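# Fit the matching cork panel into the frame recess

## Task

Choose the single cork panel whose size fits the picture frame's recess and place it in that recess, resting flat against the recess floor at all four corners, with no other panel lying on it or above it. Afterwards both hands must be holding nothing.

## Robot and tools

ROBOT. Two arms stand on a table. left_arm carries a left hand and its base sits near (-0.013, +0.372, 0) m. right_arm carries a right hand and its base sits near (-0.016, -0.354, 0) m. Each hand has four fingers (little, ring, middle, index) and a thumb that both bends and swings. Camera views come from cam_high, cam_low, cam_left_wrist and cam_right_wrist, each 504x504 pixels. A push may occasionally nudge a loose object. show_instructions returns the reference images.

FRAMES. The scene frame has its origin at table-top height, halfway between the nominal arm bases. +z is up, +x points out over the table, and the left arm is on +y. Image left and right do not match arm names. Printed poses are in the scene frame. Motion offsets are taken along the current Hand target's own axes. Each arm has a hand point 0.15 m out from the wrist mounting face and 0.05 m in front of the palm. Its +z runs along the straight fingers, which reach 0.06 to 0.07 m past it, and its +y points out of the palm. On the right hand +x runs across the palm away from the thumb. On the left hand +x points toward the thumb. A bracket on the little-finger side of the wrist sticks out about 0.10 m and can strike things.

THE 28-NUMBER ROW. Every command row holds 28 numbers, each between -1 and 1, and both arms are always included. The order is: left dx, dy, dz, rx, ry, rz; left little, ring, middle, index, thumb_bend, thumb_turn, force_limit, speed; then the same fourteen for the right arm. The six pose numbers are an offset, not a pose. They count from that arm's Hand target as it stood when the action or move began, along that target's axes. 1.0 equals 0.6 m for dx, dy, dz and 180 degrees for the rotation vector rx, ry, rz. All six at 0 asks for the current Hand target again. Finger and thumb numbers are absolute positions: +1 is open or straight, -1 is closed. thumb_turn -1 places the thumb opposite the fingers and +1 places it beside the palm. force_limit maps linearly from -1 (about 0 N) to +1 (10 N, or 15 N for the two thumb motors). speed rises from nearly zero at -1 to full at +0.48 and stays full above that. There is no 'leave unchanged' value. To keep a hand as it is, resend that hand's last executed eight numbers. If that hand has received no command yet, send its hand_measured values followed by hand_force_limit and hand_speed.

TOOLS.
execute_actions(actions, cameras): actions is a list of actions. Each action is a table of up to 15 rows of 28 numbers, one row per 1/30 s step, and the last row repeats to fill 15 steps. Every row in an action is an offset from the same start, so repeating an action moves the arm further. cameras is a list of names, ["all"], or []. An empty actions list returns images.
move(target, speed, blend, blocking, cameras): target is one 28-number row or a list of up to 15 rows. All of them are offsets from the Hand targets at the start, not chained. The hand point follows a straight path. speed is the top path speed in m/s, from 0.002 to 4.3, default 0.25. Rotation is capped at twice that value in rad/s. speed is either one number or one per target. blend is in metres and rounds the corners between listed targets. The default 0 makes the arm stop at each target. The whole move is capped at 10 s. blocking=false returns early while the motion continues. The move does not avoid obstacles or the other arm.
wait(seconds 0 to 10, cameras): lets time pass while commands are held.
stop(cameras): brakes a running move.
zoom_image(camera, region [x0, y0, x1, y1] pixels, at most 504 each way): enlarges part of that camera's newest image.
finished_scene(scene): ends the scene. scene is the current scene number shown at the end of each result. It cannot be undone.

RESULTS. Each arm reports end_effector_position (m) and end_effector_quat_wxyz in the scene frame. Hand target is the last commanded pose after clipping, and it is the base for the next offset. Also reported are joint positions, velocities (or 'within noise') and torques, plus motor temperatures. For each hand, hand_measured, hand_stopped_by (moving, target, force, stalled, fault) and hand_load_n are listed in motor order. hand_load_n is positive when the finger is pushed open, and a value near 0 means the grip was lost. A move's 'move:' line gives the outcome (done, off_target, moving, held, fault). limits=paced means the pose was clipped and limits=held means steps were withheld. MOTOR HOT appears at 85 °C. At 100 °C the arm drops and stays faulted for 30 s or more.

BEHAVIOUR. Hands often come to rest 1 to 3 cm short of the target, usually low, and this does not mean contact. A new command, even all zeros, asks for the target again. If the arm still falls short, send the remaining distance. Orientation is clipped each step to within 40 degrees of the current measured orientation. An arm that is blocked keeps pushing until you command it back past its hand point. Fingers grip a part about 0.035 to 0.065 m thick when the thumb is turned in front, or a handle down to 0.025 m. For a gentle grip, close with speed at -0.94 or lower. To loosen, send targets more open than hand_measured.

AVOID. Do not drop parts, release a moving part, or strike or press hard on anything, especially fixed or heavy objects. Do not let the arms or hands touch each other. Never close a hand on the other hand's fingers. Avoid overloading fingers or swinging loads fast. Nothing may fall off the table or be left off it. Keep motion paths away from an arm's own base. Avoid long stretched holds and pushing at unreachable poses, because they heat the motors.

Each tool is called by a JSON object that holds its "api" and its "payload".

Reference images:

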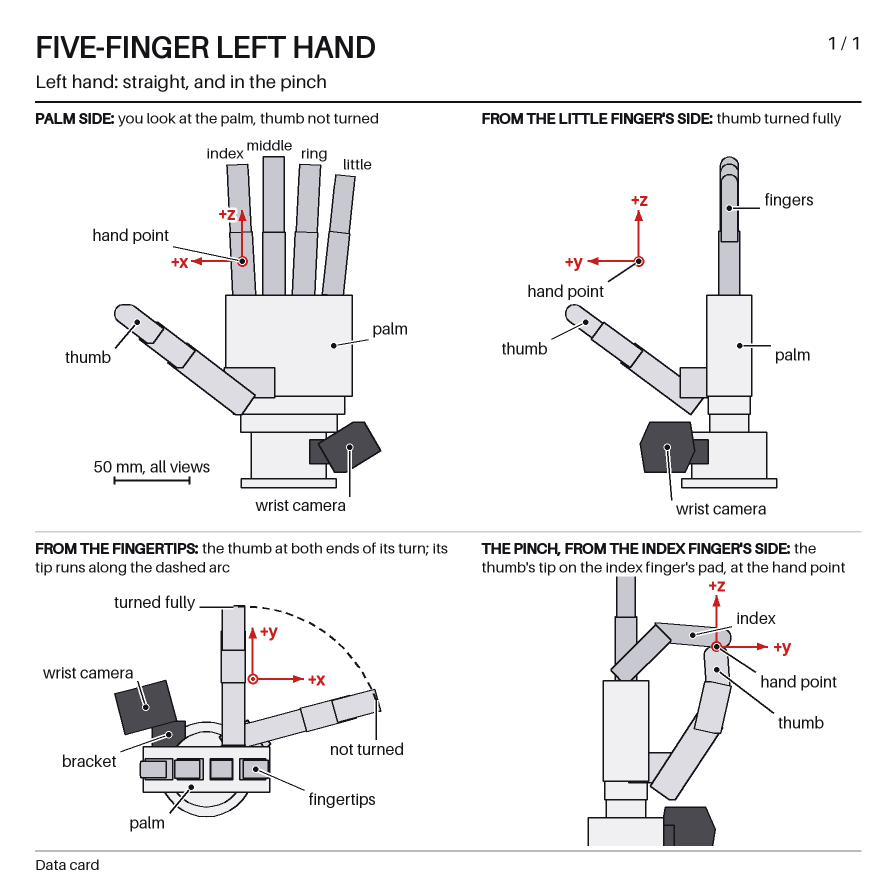

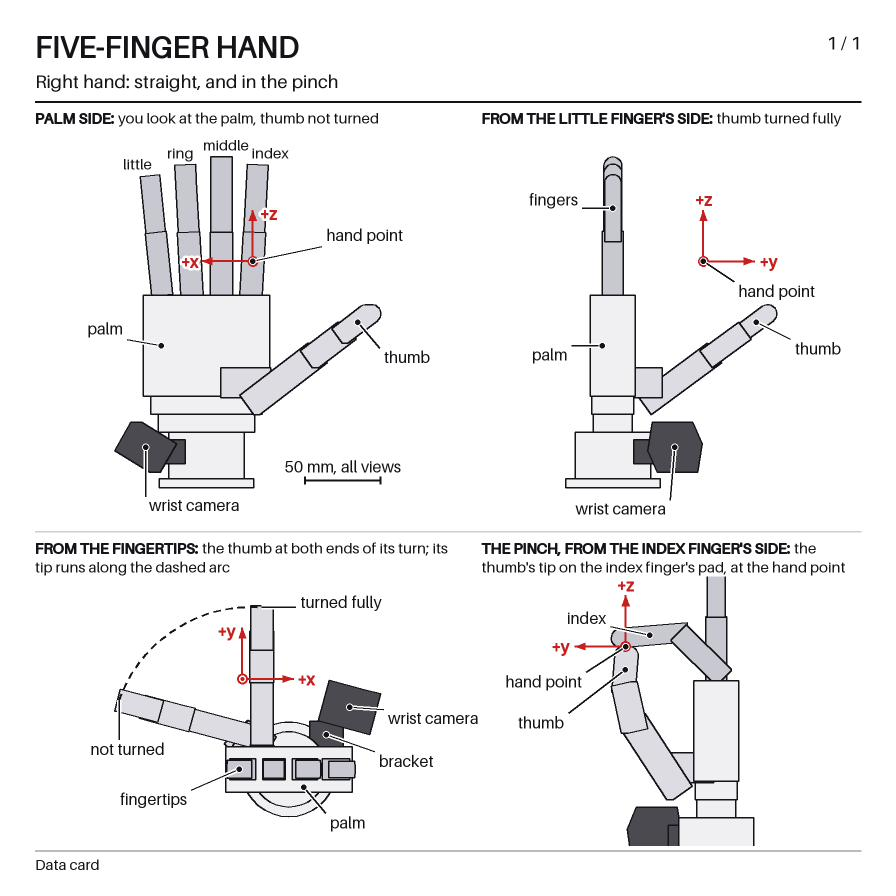

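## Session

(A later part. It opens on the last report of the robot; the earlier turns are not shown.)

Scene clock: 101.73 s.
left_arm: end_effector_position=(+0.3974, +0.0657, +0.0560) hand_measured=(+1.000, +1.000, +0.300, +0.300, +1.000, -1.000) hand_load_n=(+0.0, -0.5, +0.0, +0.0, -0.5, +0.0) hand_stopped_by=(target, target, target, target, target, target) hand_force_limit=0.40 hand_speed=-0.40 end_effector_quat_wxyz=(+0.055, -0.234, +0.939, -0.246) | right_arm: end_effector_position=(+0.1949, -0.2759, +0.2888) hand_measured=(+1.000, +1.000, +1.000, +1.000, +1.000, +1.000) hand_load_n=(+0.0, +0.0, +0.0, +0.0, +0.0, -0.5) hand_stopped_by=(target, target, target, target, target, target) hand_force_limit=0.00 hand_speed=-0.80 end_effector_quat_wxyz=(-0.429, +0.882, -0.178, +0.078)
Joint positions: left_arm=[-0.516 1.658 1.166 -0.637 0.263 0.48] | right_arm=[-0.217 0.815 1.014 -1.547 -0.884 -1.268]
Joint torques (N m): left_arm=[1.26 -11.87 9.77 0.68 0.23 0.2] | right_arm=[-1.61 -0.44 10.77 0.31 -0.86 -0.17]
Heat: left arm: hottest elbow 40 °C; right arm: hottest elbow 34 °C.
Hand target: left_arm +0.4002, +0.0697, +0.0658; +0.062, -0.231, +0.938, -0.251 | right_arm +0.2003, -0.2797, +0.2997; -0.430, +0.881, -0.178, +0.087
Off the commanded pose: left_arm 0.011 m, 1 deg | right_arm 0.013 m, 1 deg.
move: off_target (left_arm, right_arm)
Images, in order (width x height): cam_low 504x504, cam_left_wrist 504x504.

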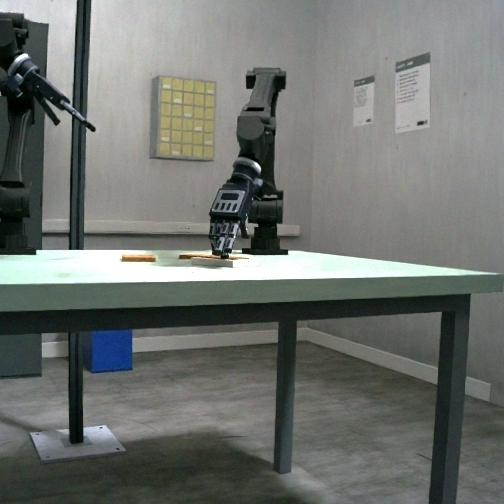

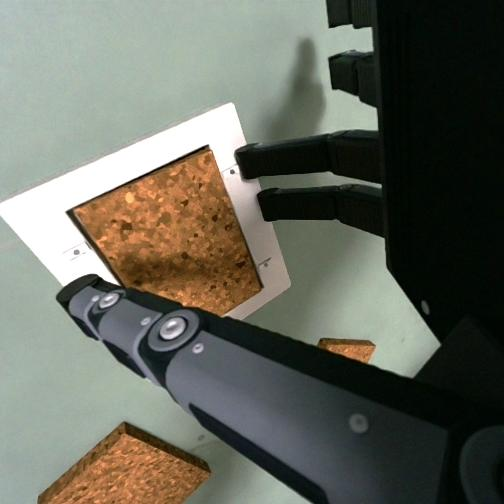

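{"api": "move", "payload": {"target": [-0.0013,0.0175,-0.0097,0,0,0,1,1,0.3,0.3,1,-1,0.4,-0.4,0,0,0,0,0,0,1,1,1,1,1,1,0,-0.8], "speed": 0.03, "cameras": ["cam_left_wrist","cam_low"]}}

{"api": "zoom_image", "payload": {"camera": "cam_left_wrist", "region": [140, 90, 300, 250]}}

{"api": "zoom_image", "payload": {"camera": "cam_low", "region": [185, 235, 255, 275]}}

Scene clock: 102.77 s.
left_arm: end_effector_position=(+0.3944, +0.0766, +0.0575) hand_measured=(+1.000, +1.000, +0.300, +0.300, +1.000, -1.000) hand_load_n=(+0.0, +0.0, +0.0, +0.0, +0.0, +0.0) hand_stopped_by=(target, target, target, target, target, target) hand_force_limit=0.40 hand_speed=-0.40 end_effector_quat_wxyz=(+0.057, -0.235, +0.939, -0.246) | right_arm: end_effector_position=(+0.1949, -0.2759, +0.2888) hand_measured=(+1.000, +1.000, +1.000, +1.000, +1.000, +1.000) hand_load_n=(-0.5, +0.0, +0.0, -0.5, +0.0, +0.0) hand_stopped_by=(target, target, target, target, target, target) hand_force_limit=0.00 hand_speed=-0.80 end_effector_quat_wxyz=(-0.429, +0.882, -0.178, +0.078)
Joint positions: left_arm=[-0.501 1.636 1.143 -0.637 0.267 0.493] | right_arm=[-0.217 0.815 1.014 -1.547 -0.884 -1.268]
Joint torques (N m): left_arm=[1.2 -11.58 9.33 0.76 0.32 0.2] | right_arm=[-1.55 -0.38 10.78 0.31 -0.86 -0.16]
Heat: left arm: hottest elbow 40 °C; right arm: hottest elbow 34 °C.
Hand target: left_arm +0.3954, +0.0807, +0.0656; +0.062, -0.231, +0.938, -0.251 | right_arm +0.2003, -0.2797, +0.2997; -0.430, +0.881, -0.178, +0.087
Off the commanded pose: left_arm 0.009 m, 1 deg | right_arm 0.013 m, 1 deg.
move: off_target (right_arm)
Images, in order (width x height): cam_low 504x504, cam_left_wrist 504x504.

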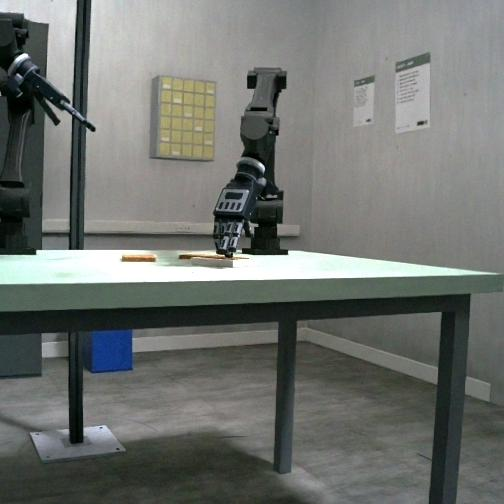

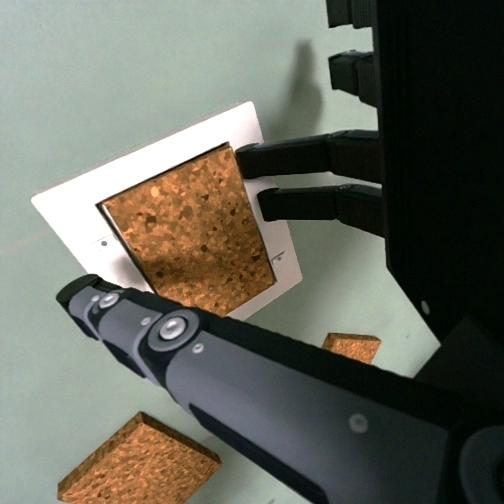

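Scaled by 3.150 from the camera's 504x504 image, which has a finer 720x720 frame.

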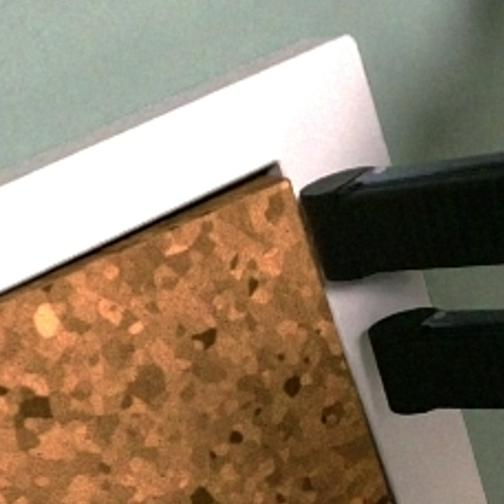

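Scaled by 7.200 from the camera's 504x504 image, which has a finer 720x720 frame.

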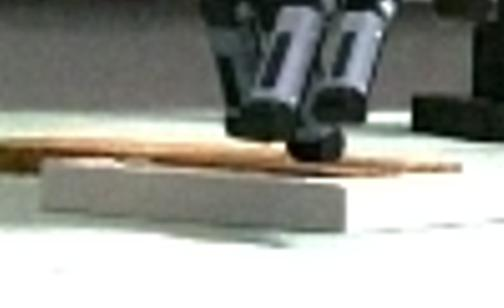

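{"api": "move", "payload": {"target": [-0.0006,0.0111,-0.0005,0,0,0,1,1,0.3,0.3,1,-1,0.4,-0.4,0,0,0,0,0,0,1,1,1,1,1,1,0,-0.8], "speed": 0.03, "cameras": ["cam_left_wrist","cam_low"]}}

{"api": "zoom_image", "payload": {"camera": "cam_left_wrist", "region": [140, 90, 300, 250]}}

{"api": "zoom_image", "payload": {"camera": "cam_low", "region": [185, 235, 255, 275]}}

Scene clock: 103.73 s.
left_arm: end_effector_position=(+0.3902, +0.0824, +0.0555) hand_measured=(+1.000, +1.000, +0.300, +0.300, +1.000, -1.000) hand_load_n=(+0.0, +0.0, +0.0, +0.0, +0.0, +0.0) hand_stopped_by=(target, target, target, target, target, target) hand_force_limit=0.40 hand_speed=-0.40 end_effector_quat_wxyz=(+0.054, -0.235, +0.939, -0.244) | right_arm: end_effector_position=(+0.1949, -0.2759, +0.2888) hand_measured=(+1.000, +1.000, +1.000, +1.000, +1.000, +1.000) hand_load_n=(+0.0, +0.0, +0.0, +0.0, +0.0, +0.0) hand_stopped_by=(target, target, target, target, target, target) hand_force_limit=0.00 hand_speed=-0.80 end_effector_quat_wxyz=(-0.429, +0.882, -0.178, +0.078)
Joint positions: left_arm=[-0.494 1.627 1.126 -0.637 0.271 0.5] | right_arm=[-0.217 0.815 1.014 -1.547 -0.884 -1.268]
Joint torques (N m): left_arm=[1.32 -11.28 9.14 1.13 0.3 0.19] | right_arm=[-1.44 -0.5 10.74 0.35 -0.86 -0.16]
Heat: left arm: hottest elbow 40 °C; right arm: hottest elbow 34 °C.
Hand target: left_arm +0.3929, +0.0862, +0.0625; +0.062, -0.231, +0.938, -0.251 | right_arm +0.2003, -0.2797, +0.2997; -0.430, +0.881, -0.178, +0.087
Off the commanded pose: left_arm 0.008 m, 1 deg | right_arm 0.013 m, 1 deg.
move: off_target (right_arm)
Images, in order (width x height): cam_low 504x504, cam_left_wrist 504x504.

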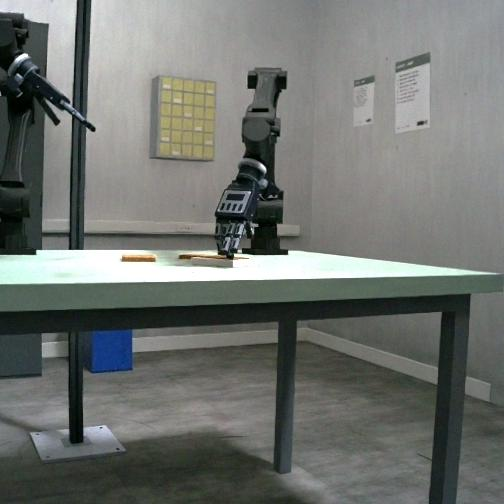

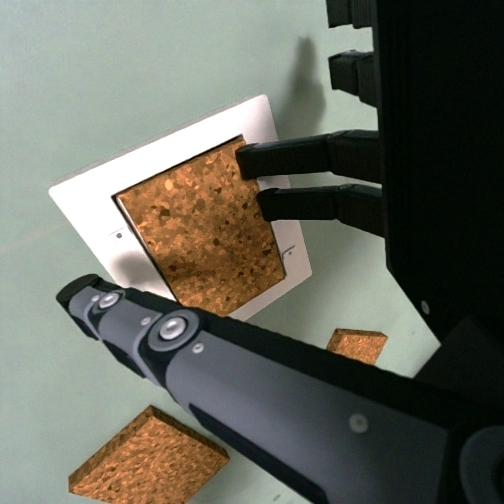

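Scaled by 3.150 from the camera's 504x504 image, which has a finer 720x720 frame.

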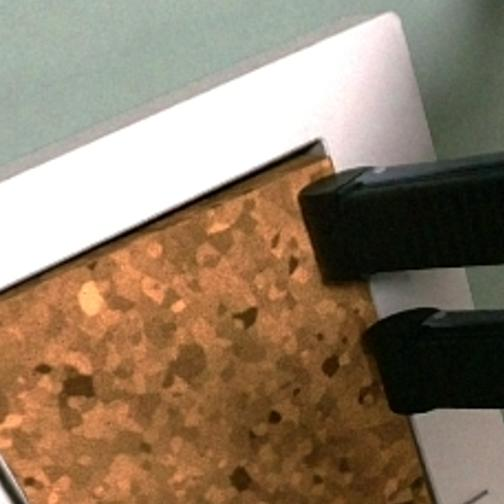

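Scaled by 7.200 from the camera's 504x504 image, which has a finer 720x720 frame.

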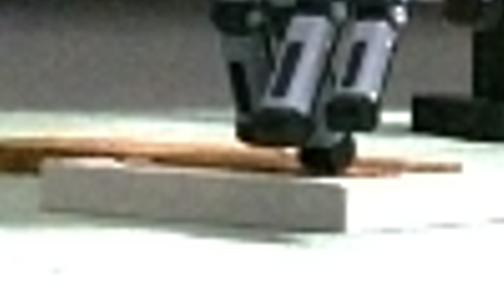

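{"api": "move", "payload": {"target": [-0.0006,0.0087,-0.0049,0,0,0,1,1,0.3,0.3,1,-1,0.4,-0.4,0,0,0,0,0,0,1,1,1,1,1,1,0,-0.8], "speed": 0.03, "cameras": ["cam_left_wrist","cam_low"]}}

{"api": "zoom_image", "payload": {"camera": "cam_left_wrist", "region": [140, 90, 300, 250]}}

{"api": "zoom_image", "payload": {"camera": "cam_left_wrist", "region": [100, 150, 300, 350]}}

Scene clock: 104.70 s.
left_arm: end_effector_position=(+0.3876, +0.0878, +0.0554) hand_measured=(+1.000, +1.000, +0.300, +0.300, +1.000, -1.000) hand_load_n=(+0.0, +0.0, +0.0, +0.0, +0.0, +0.0) hand_stopped_by=(target, target, target, target, target, target) hand_force_limit=0.40 hand_speed=-0.40 end_effector_quat_wxyz=(+0.054, -0.235, +0.939, -0.244) | right_arm: end_effector_position=(+0.1949, -0.2759, +0.2888) hand_measured=(+1.000, +1.000, +1.000, +1.000, +1.000, +1.000) hand_load_n=(+0.0, +0.0, +0.0, +0.0, +0.0, +0.0) hand_stopped_by=(target, target, target, target, target, target) hand_force_limit=0.00 hand_speed=-0.80 end_effector_quat_wxyz=(-0.429, +0.882, -0.178, +0.078)
Joint positions: left_arm=[-0.487 1.616 1.112 -0.637 0.275 0.507] | right_arm=[-0.217 0.815 1.014 -1.547 -0.884 -1.268]
Joint torques (N m): left_arm=[1.32 -11.16 9.14 1.14 0.3 0.18] | right_arm=[-1.49 -0.5 10.76 0.35 -0.86 -0.16]
Heat: left arm: hottest elbow 40 °C; right arm: hottest elbow 34 °C.
Hand target: left_arm +0.3904, +0.0915, +0.0624; +0.062, -0.231, +0.938, -0.251 | right_arm +0.2003, -0.2797, +0.2997; -0.430, +0.881, -0.178, +0.087
Off the commanded pose: left_arm 0.008 m, 1 deg | right_arm 0.013 m, 1 deg.
move: off_target (right_arm)
Images, in order (width x height): cam_low 504x504, cam_left_wrist 504x504.

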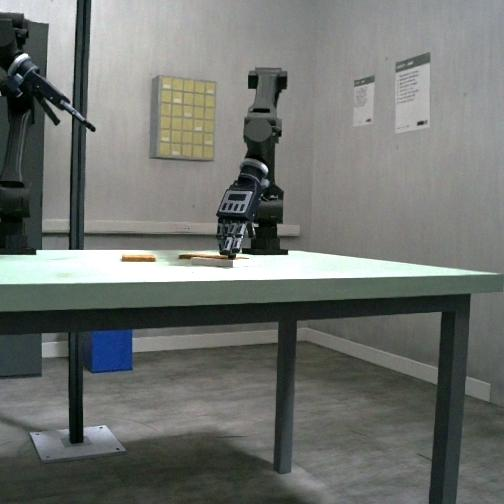

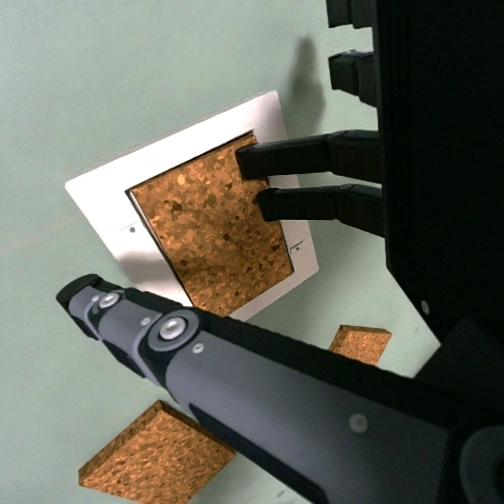

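Scaled by 3.150 from the camera's 504x504 image, which has a finer 720x720 frame.

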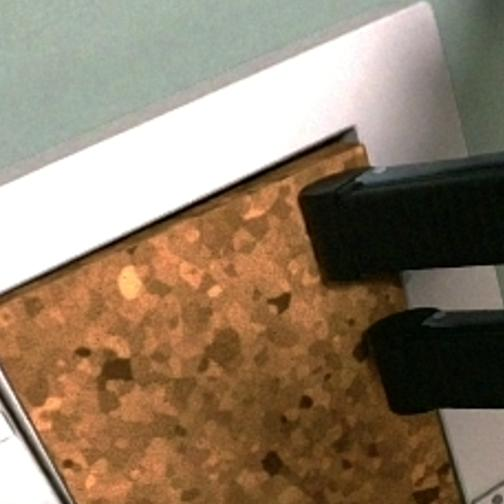

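Scaled by 2.520 from the camera's 504x504 image, which has a finer 720x720 frame.

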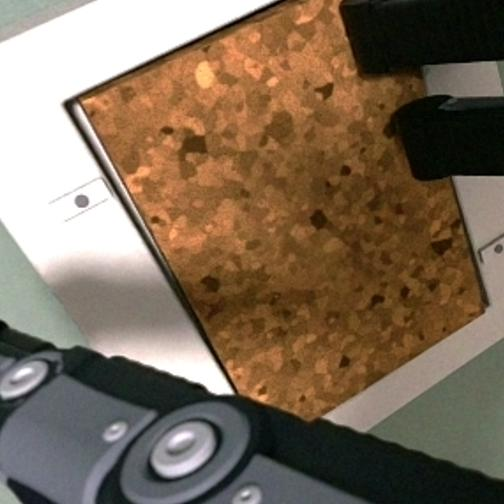

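{"api": "move", "payload": {"target": [[0.002,-0.048,-0.087,0,0,0,1,1,0.3,0.3,1,-1,0.4,-0.4,0,0,0,0,0,0,1,1,1,1,1,1,0,-0.8],[0.058,-0.137,-0.037,0,0,0,1,1,1,1,1,-1,0.4,-0.4,0,0,0,0,0,0,1,1,1,1,1,1,0,-0.8]], "speed": 0.15, "cameras": ["cam_left_wrist","cam_low","cam_high"]}}

{"api": "zoom_image", "payload": {"camera": "cam_low", "region": [175, 235, 265, 280]}}

Scene clock: 108.73 s.
left_arm: end_effector_position=(+0.3697, +0.0351, +0.1084) hand_measured=(+1.000, +1.000, +1.000, +1.000, +1.000, -1.000) hand_load_n=(+0.0, +0.0, +0.0, +0.0, +0.0, +0.0) hand_stopped_by=(target, target, target, target, target, target) hand_force_limit=0.40 hand_speed=-0.40 end_effector_quat_wxyz=(+0.050, -0.228, +0.943, -0.238) | right_arm: end_effector_position=(+0.1949, -0.2759, +0.2888) hand_measured=(+1.000, +1.000, +1.000, +1.000, +1.000, +1.000) hand_load_n=(+0.0, +0.0, +0.0, +0.0, +0.0, +0.0) hand_stopped_by=(target, target, target, target, target, target) hand_force_limit=0.00 hand_speed=-0.80 end_effector_quat_wxyz=(-0.429, +0.882, -0.178, +0.078)
Joint positions: left_arm=[-0.601 1.596 1.241 -0.776 0.227 0.416] | right_arm=[-0.217 0.815 1.014 -1.547 -0.884 -1.268]
Joint torques (N m): left_arm=[0.67 -8.82 15.06 0.94 0 -0.05] | right_arm=[-1.61 -0.5 10.74 0.32 -0.86 -0.16]
Heat: left arm: hottest elbow 41 °C; right arm: hottest elbow 35 °C.
Hand target: left_arm +0.3875, +0.0222, +0.1227; +0.062, -0.231, +0.938, -0.251 | right_arm +0.2003, -0.2797, +0.2997; -0.430, +0.881, -0.178, +0.087
Off the commanded pose: left_arm 0.026 m, 2 deg | right_arm 0.013 m, 1 deg.
move: off_target (left_arm, right_arm); target 2's new numbers were sent with left_arm's hand 0.026 m and 2 deg from that target
Images, in order (width x height): cam_high 504x504, cam_low 504x504, cam_left_wrist 504x504.

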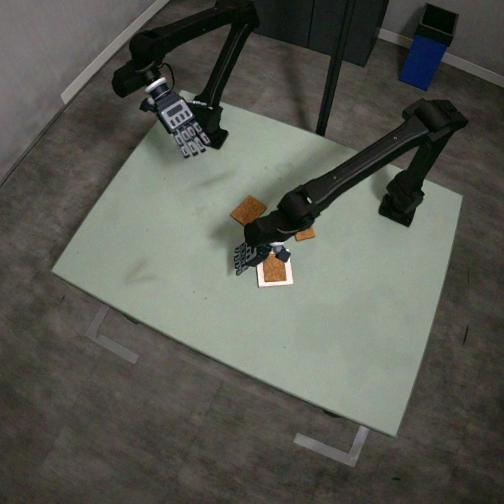

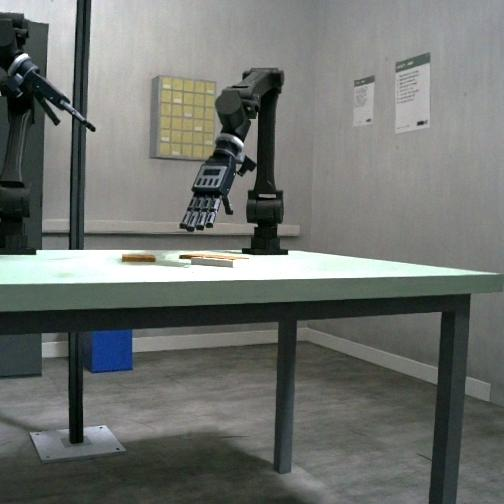

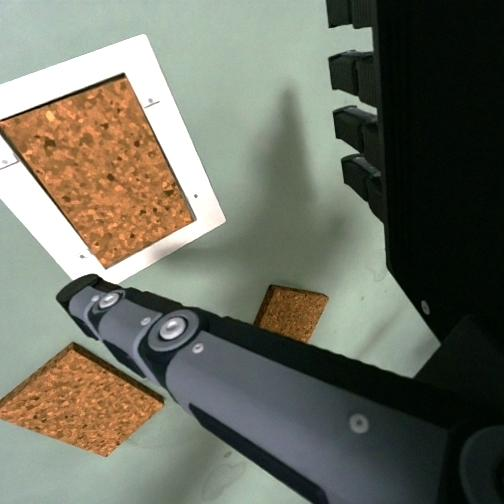

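Scaled by 5.600 from the camera's 504x504 image, which has a finer 720x720 frame.

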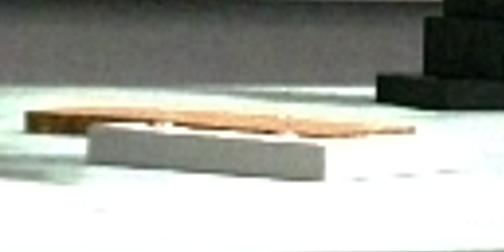

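{"api": "zoom_image", "payload": {"camera": "cam_low", "region": [188, 248, 252, 272]}}

{"api": "zoom_image", "payload": {"camera": "cam_left_wrist", "region": [60, 40, 180, 160]}}

{"api": "zoom_image", "payload": {"camera": "cam_left_wrist", "region": [0, 80, 120, 200]}}

{"api": "zoom_image", "payload": {"camera": "cam_left_wrist", "region": [90, 170, 210, 290]}}

{"api": "zoom_image", "payload": {"camera": "cam_high", "region": [250, 240, 300, 290]}}

Scaled by 7.875 from the camera's 504x504 image, which has a finer 720x720 frame.

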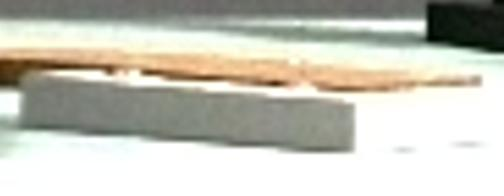

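Scaled by 4.200 from the camera's 504x504 image, which has a finer 720x720 frame.

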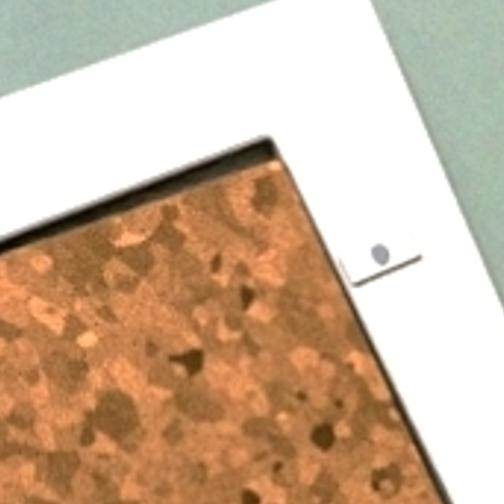

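Scaled by 4.200 from the camera's 504x504 image, which has a finer 720x720 frame.

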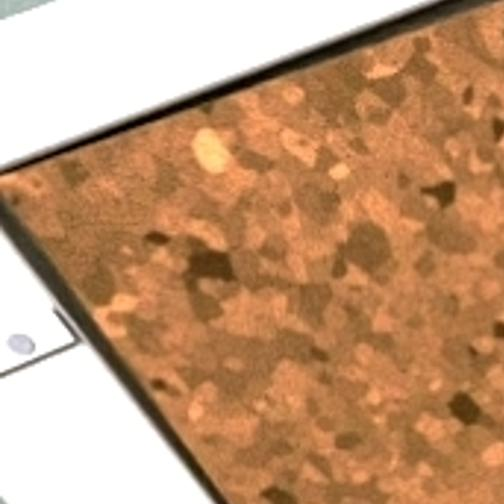

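Scaled by 4.200 from the camera's 504x504 image, which has a finer 720x720 frame.

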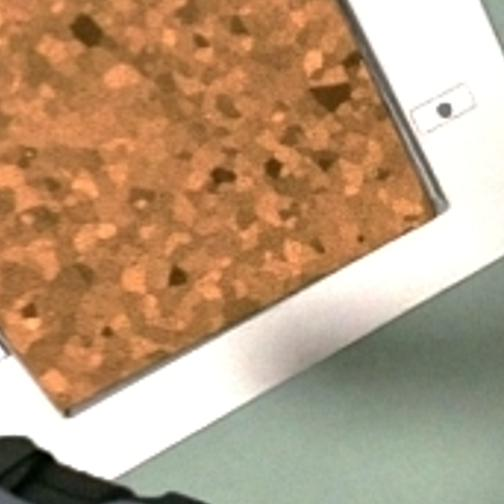

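Scaled by 10.080 from the camera's 504x504 image, which has a finer 720x720 frame.

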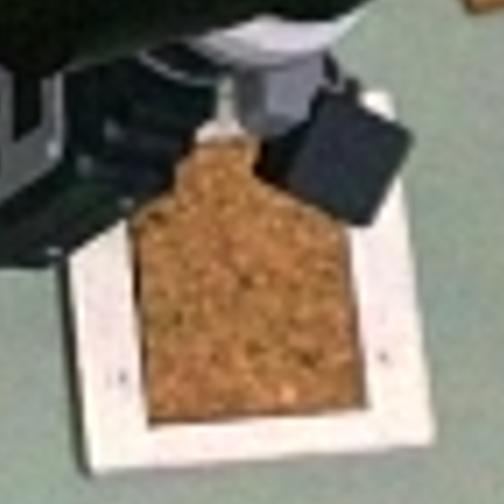

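{"api": "move", "payload": {"target": [[0,-0.2,-0.15,0,0,0,1,1,1,1,1,-1,0.4,-0.4,0,0,0,0,0,0,1,1,1,1,1,1,0,-0.8],[0.1,-0.35,-0.4,0.15,0,0,1,1,1,1,1,-1,0.4,-0.4,0,0,0,0,0,0,1,1,1,1,1,1,0,-0.8]], "speed": 0.25, "cameras": ["all"]}}

{"api": "zoom_image", "payload": {"camera": "cam_high", "region": [250, 240, 300, 290]}}

{"api": "zoom_image", "payload": {"camera": "cam_low", "region": [175, 235, 265, 280]}}

Scene clock: 112.97 s.
left_arm: end_effector_position=(+0.3635, -0.0541, +0.4160) hand_measured=(+1.000, +1.000, +1.000, +1.000, +1.000, -1.000) hand_load_n=(+0.0, +0.5, +0.0, +0.0, +0.0, +0.0) hand_stopped_by=(target, target, target, target, target, target) hand_force_limit=0.40 hand_speed=-0.40 end_effector_quat_wxyz=(+0.105, -0.215, +0.864, -0.443) | right_arm: end_effector_position=(+0.1949, -0.2759, +0.2888) hand_measured=(+1.000, +1.000, +1.000, +1.000, +1.000, +1.000) hand_load_n=(+0.0, +0.0, +0.0, +0.0, +0.0, +0.0) hand_stopped_by=(target, target, target, target, target, target) hand_force_limit=0.00 hand_speed=-0.80 end_effector_quat_wxyz=(-0.429, +0.882, -0.178, +0.078)
Joint positions: left_arm=[-0.689 1.433 1.722 -0.949 0.304 0.218] | right_arm=[-0.217 0.815 1.014 -1.547 -0.884 -1.268]
Joint torques (N m): left_arm=[0.15 -9.17 12.94 2.66 0.13 -0.05] | right_arm=[-1.55 -0.5 10.8 0.34 -0.86 -0.16]
Heat: left arm: hottest elbow 41 °C; right arm: hottest elbow 35 °C.
Hand target: left_arm +0.3634, -0.0608, +0.4354; +0.114, -0.210, +0.854, -0.463 | right_arm +0.2003, -0.2797, +0.2997; -0.430, +0.881, -0.178, +0.087
Off the commanded pose: left_arm 0.021 m, 3 deg | right_arm 0.013 m, 1 deg.
move: off_target (left_arm, right_arm)

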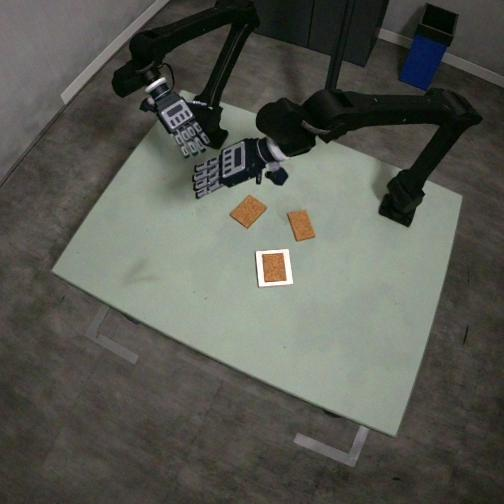

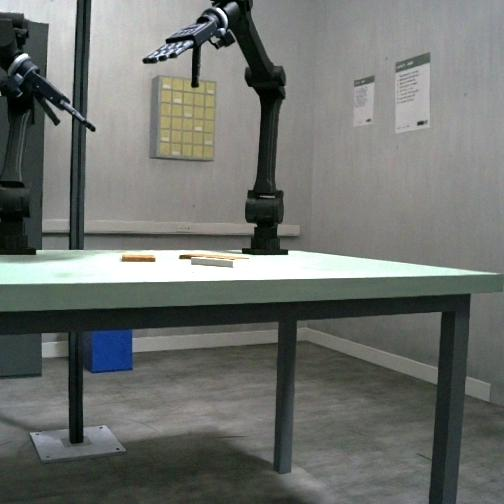

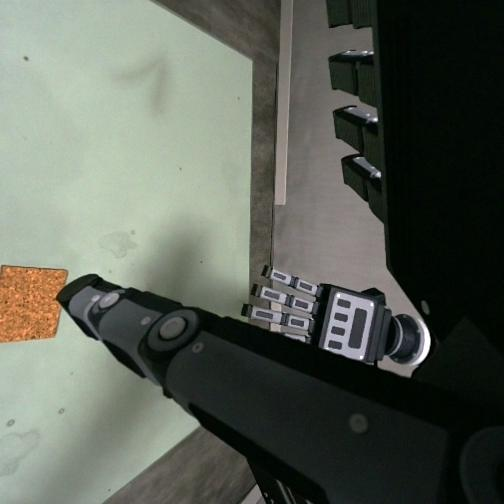

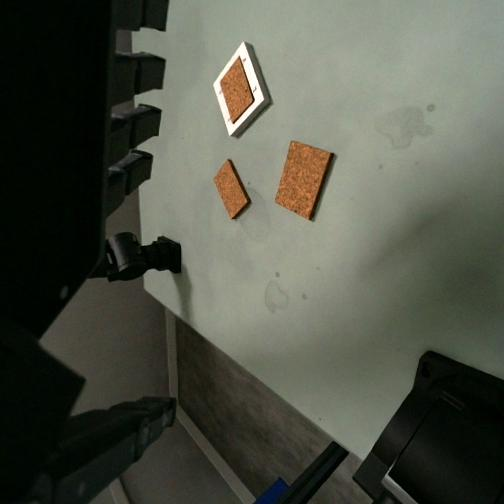

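Scaled by 10.080 from the camera's 504x504 image, which has a finer 720x720 frame.

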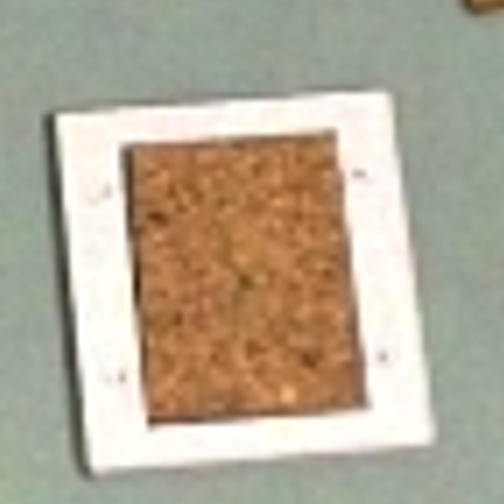

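Scaled by 5.600 from the camera's 504x504 image, which has a finer 720x720 frame.

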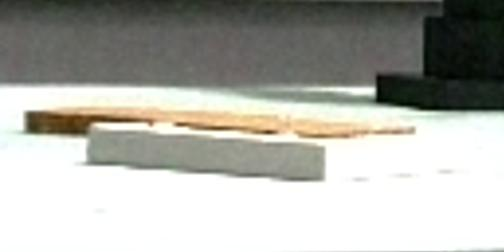

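{"api": "zoom_image", "payload": {"camera": "cam_right_wrist", "region": [200, 30, 290, 150]}}

Scaled by 4.200 from the camera's 504x504 image, which has a finer 720x720 frame.

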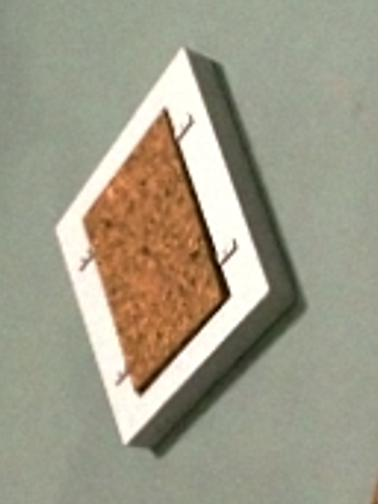

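{"api": "finished_scene", "payload": {"scene": 1}}

The scene is finished: the task was done.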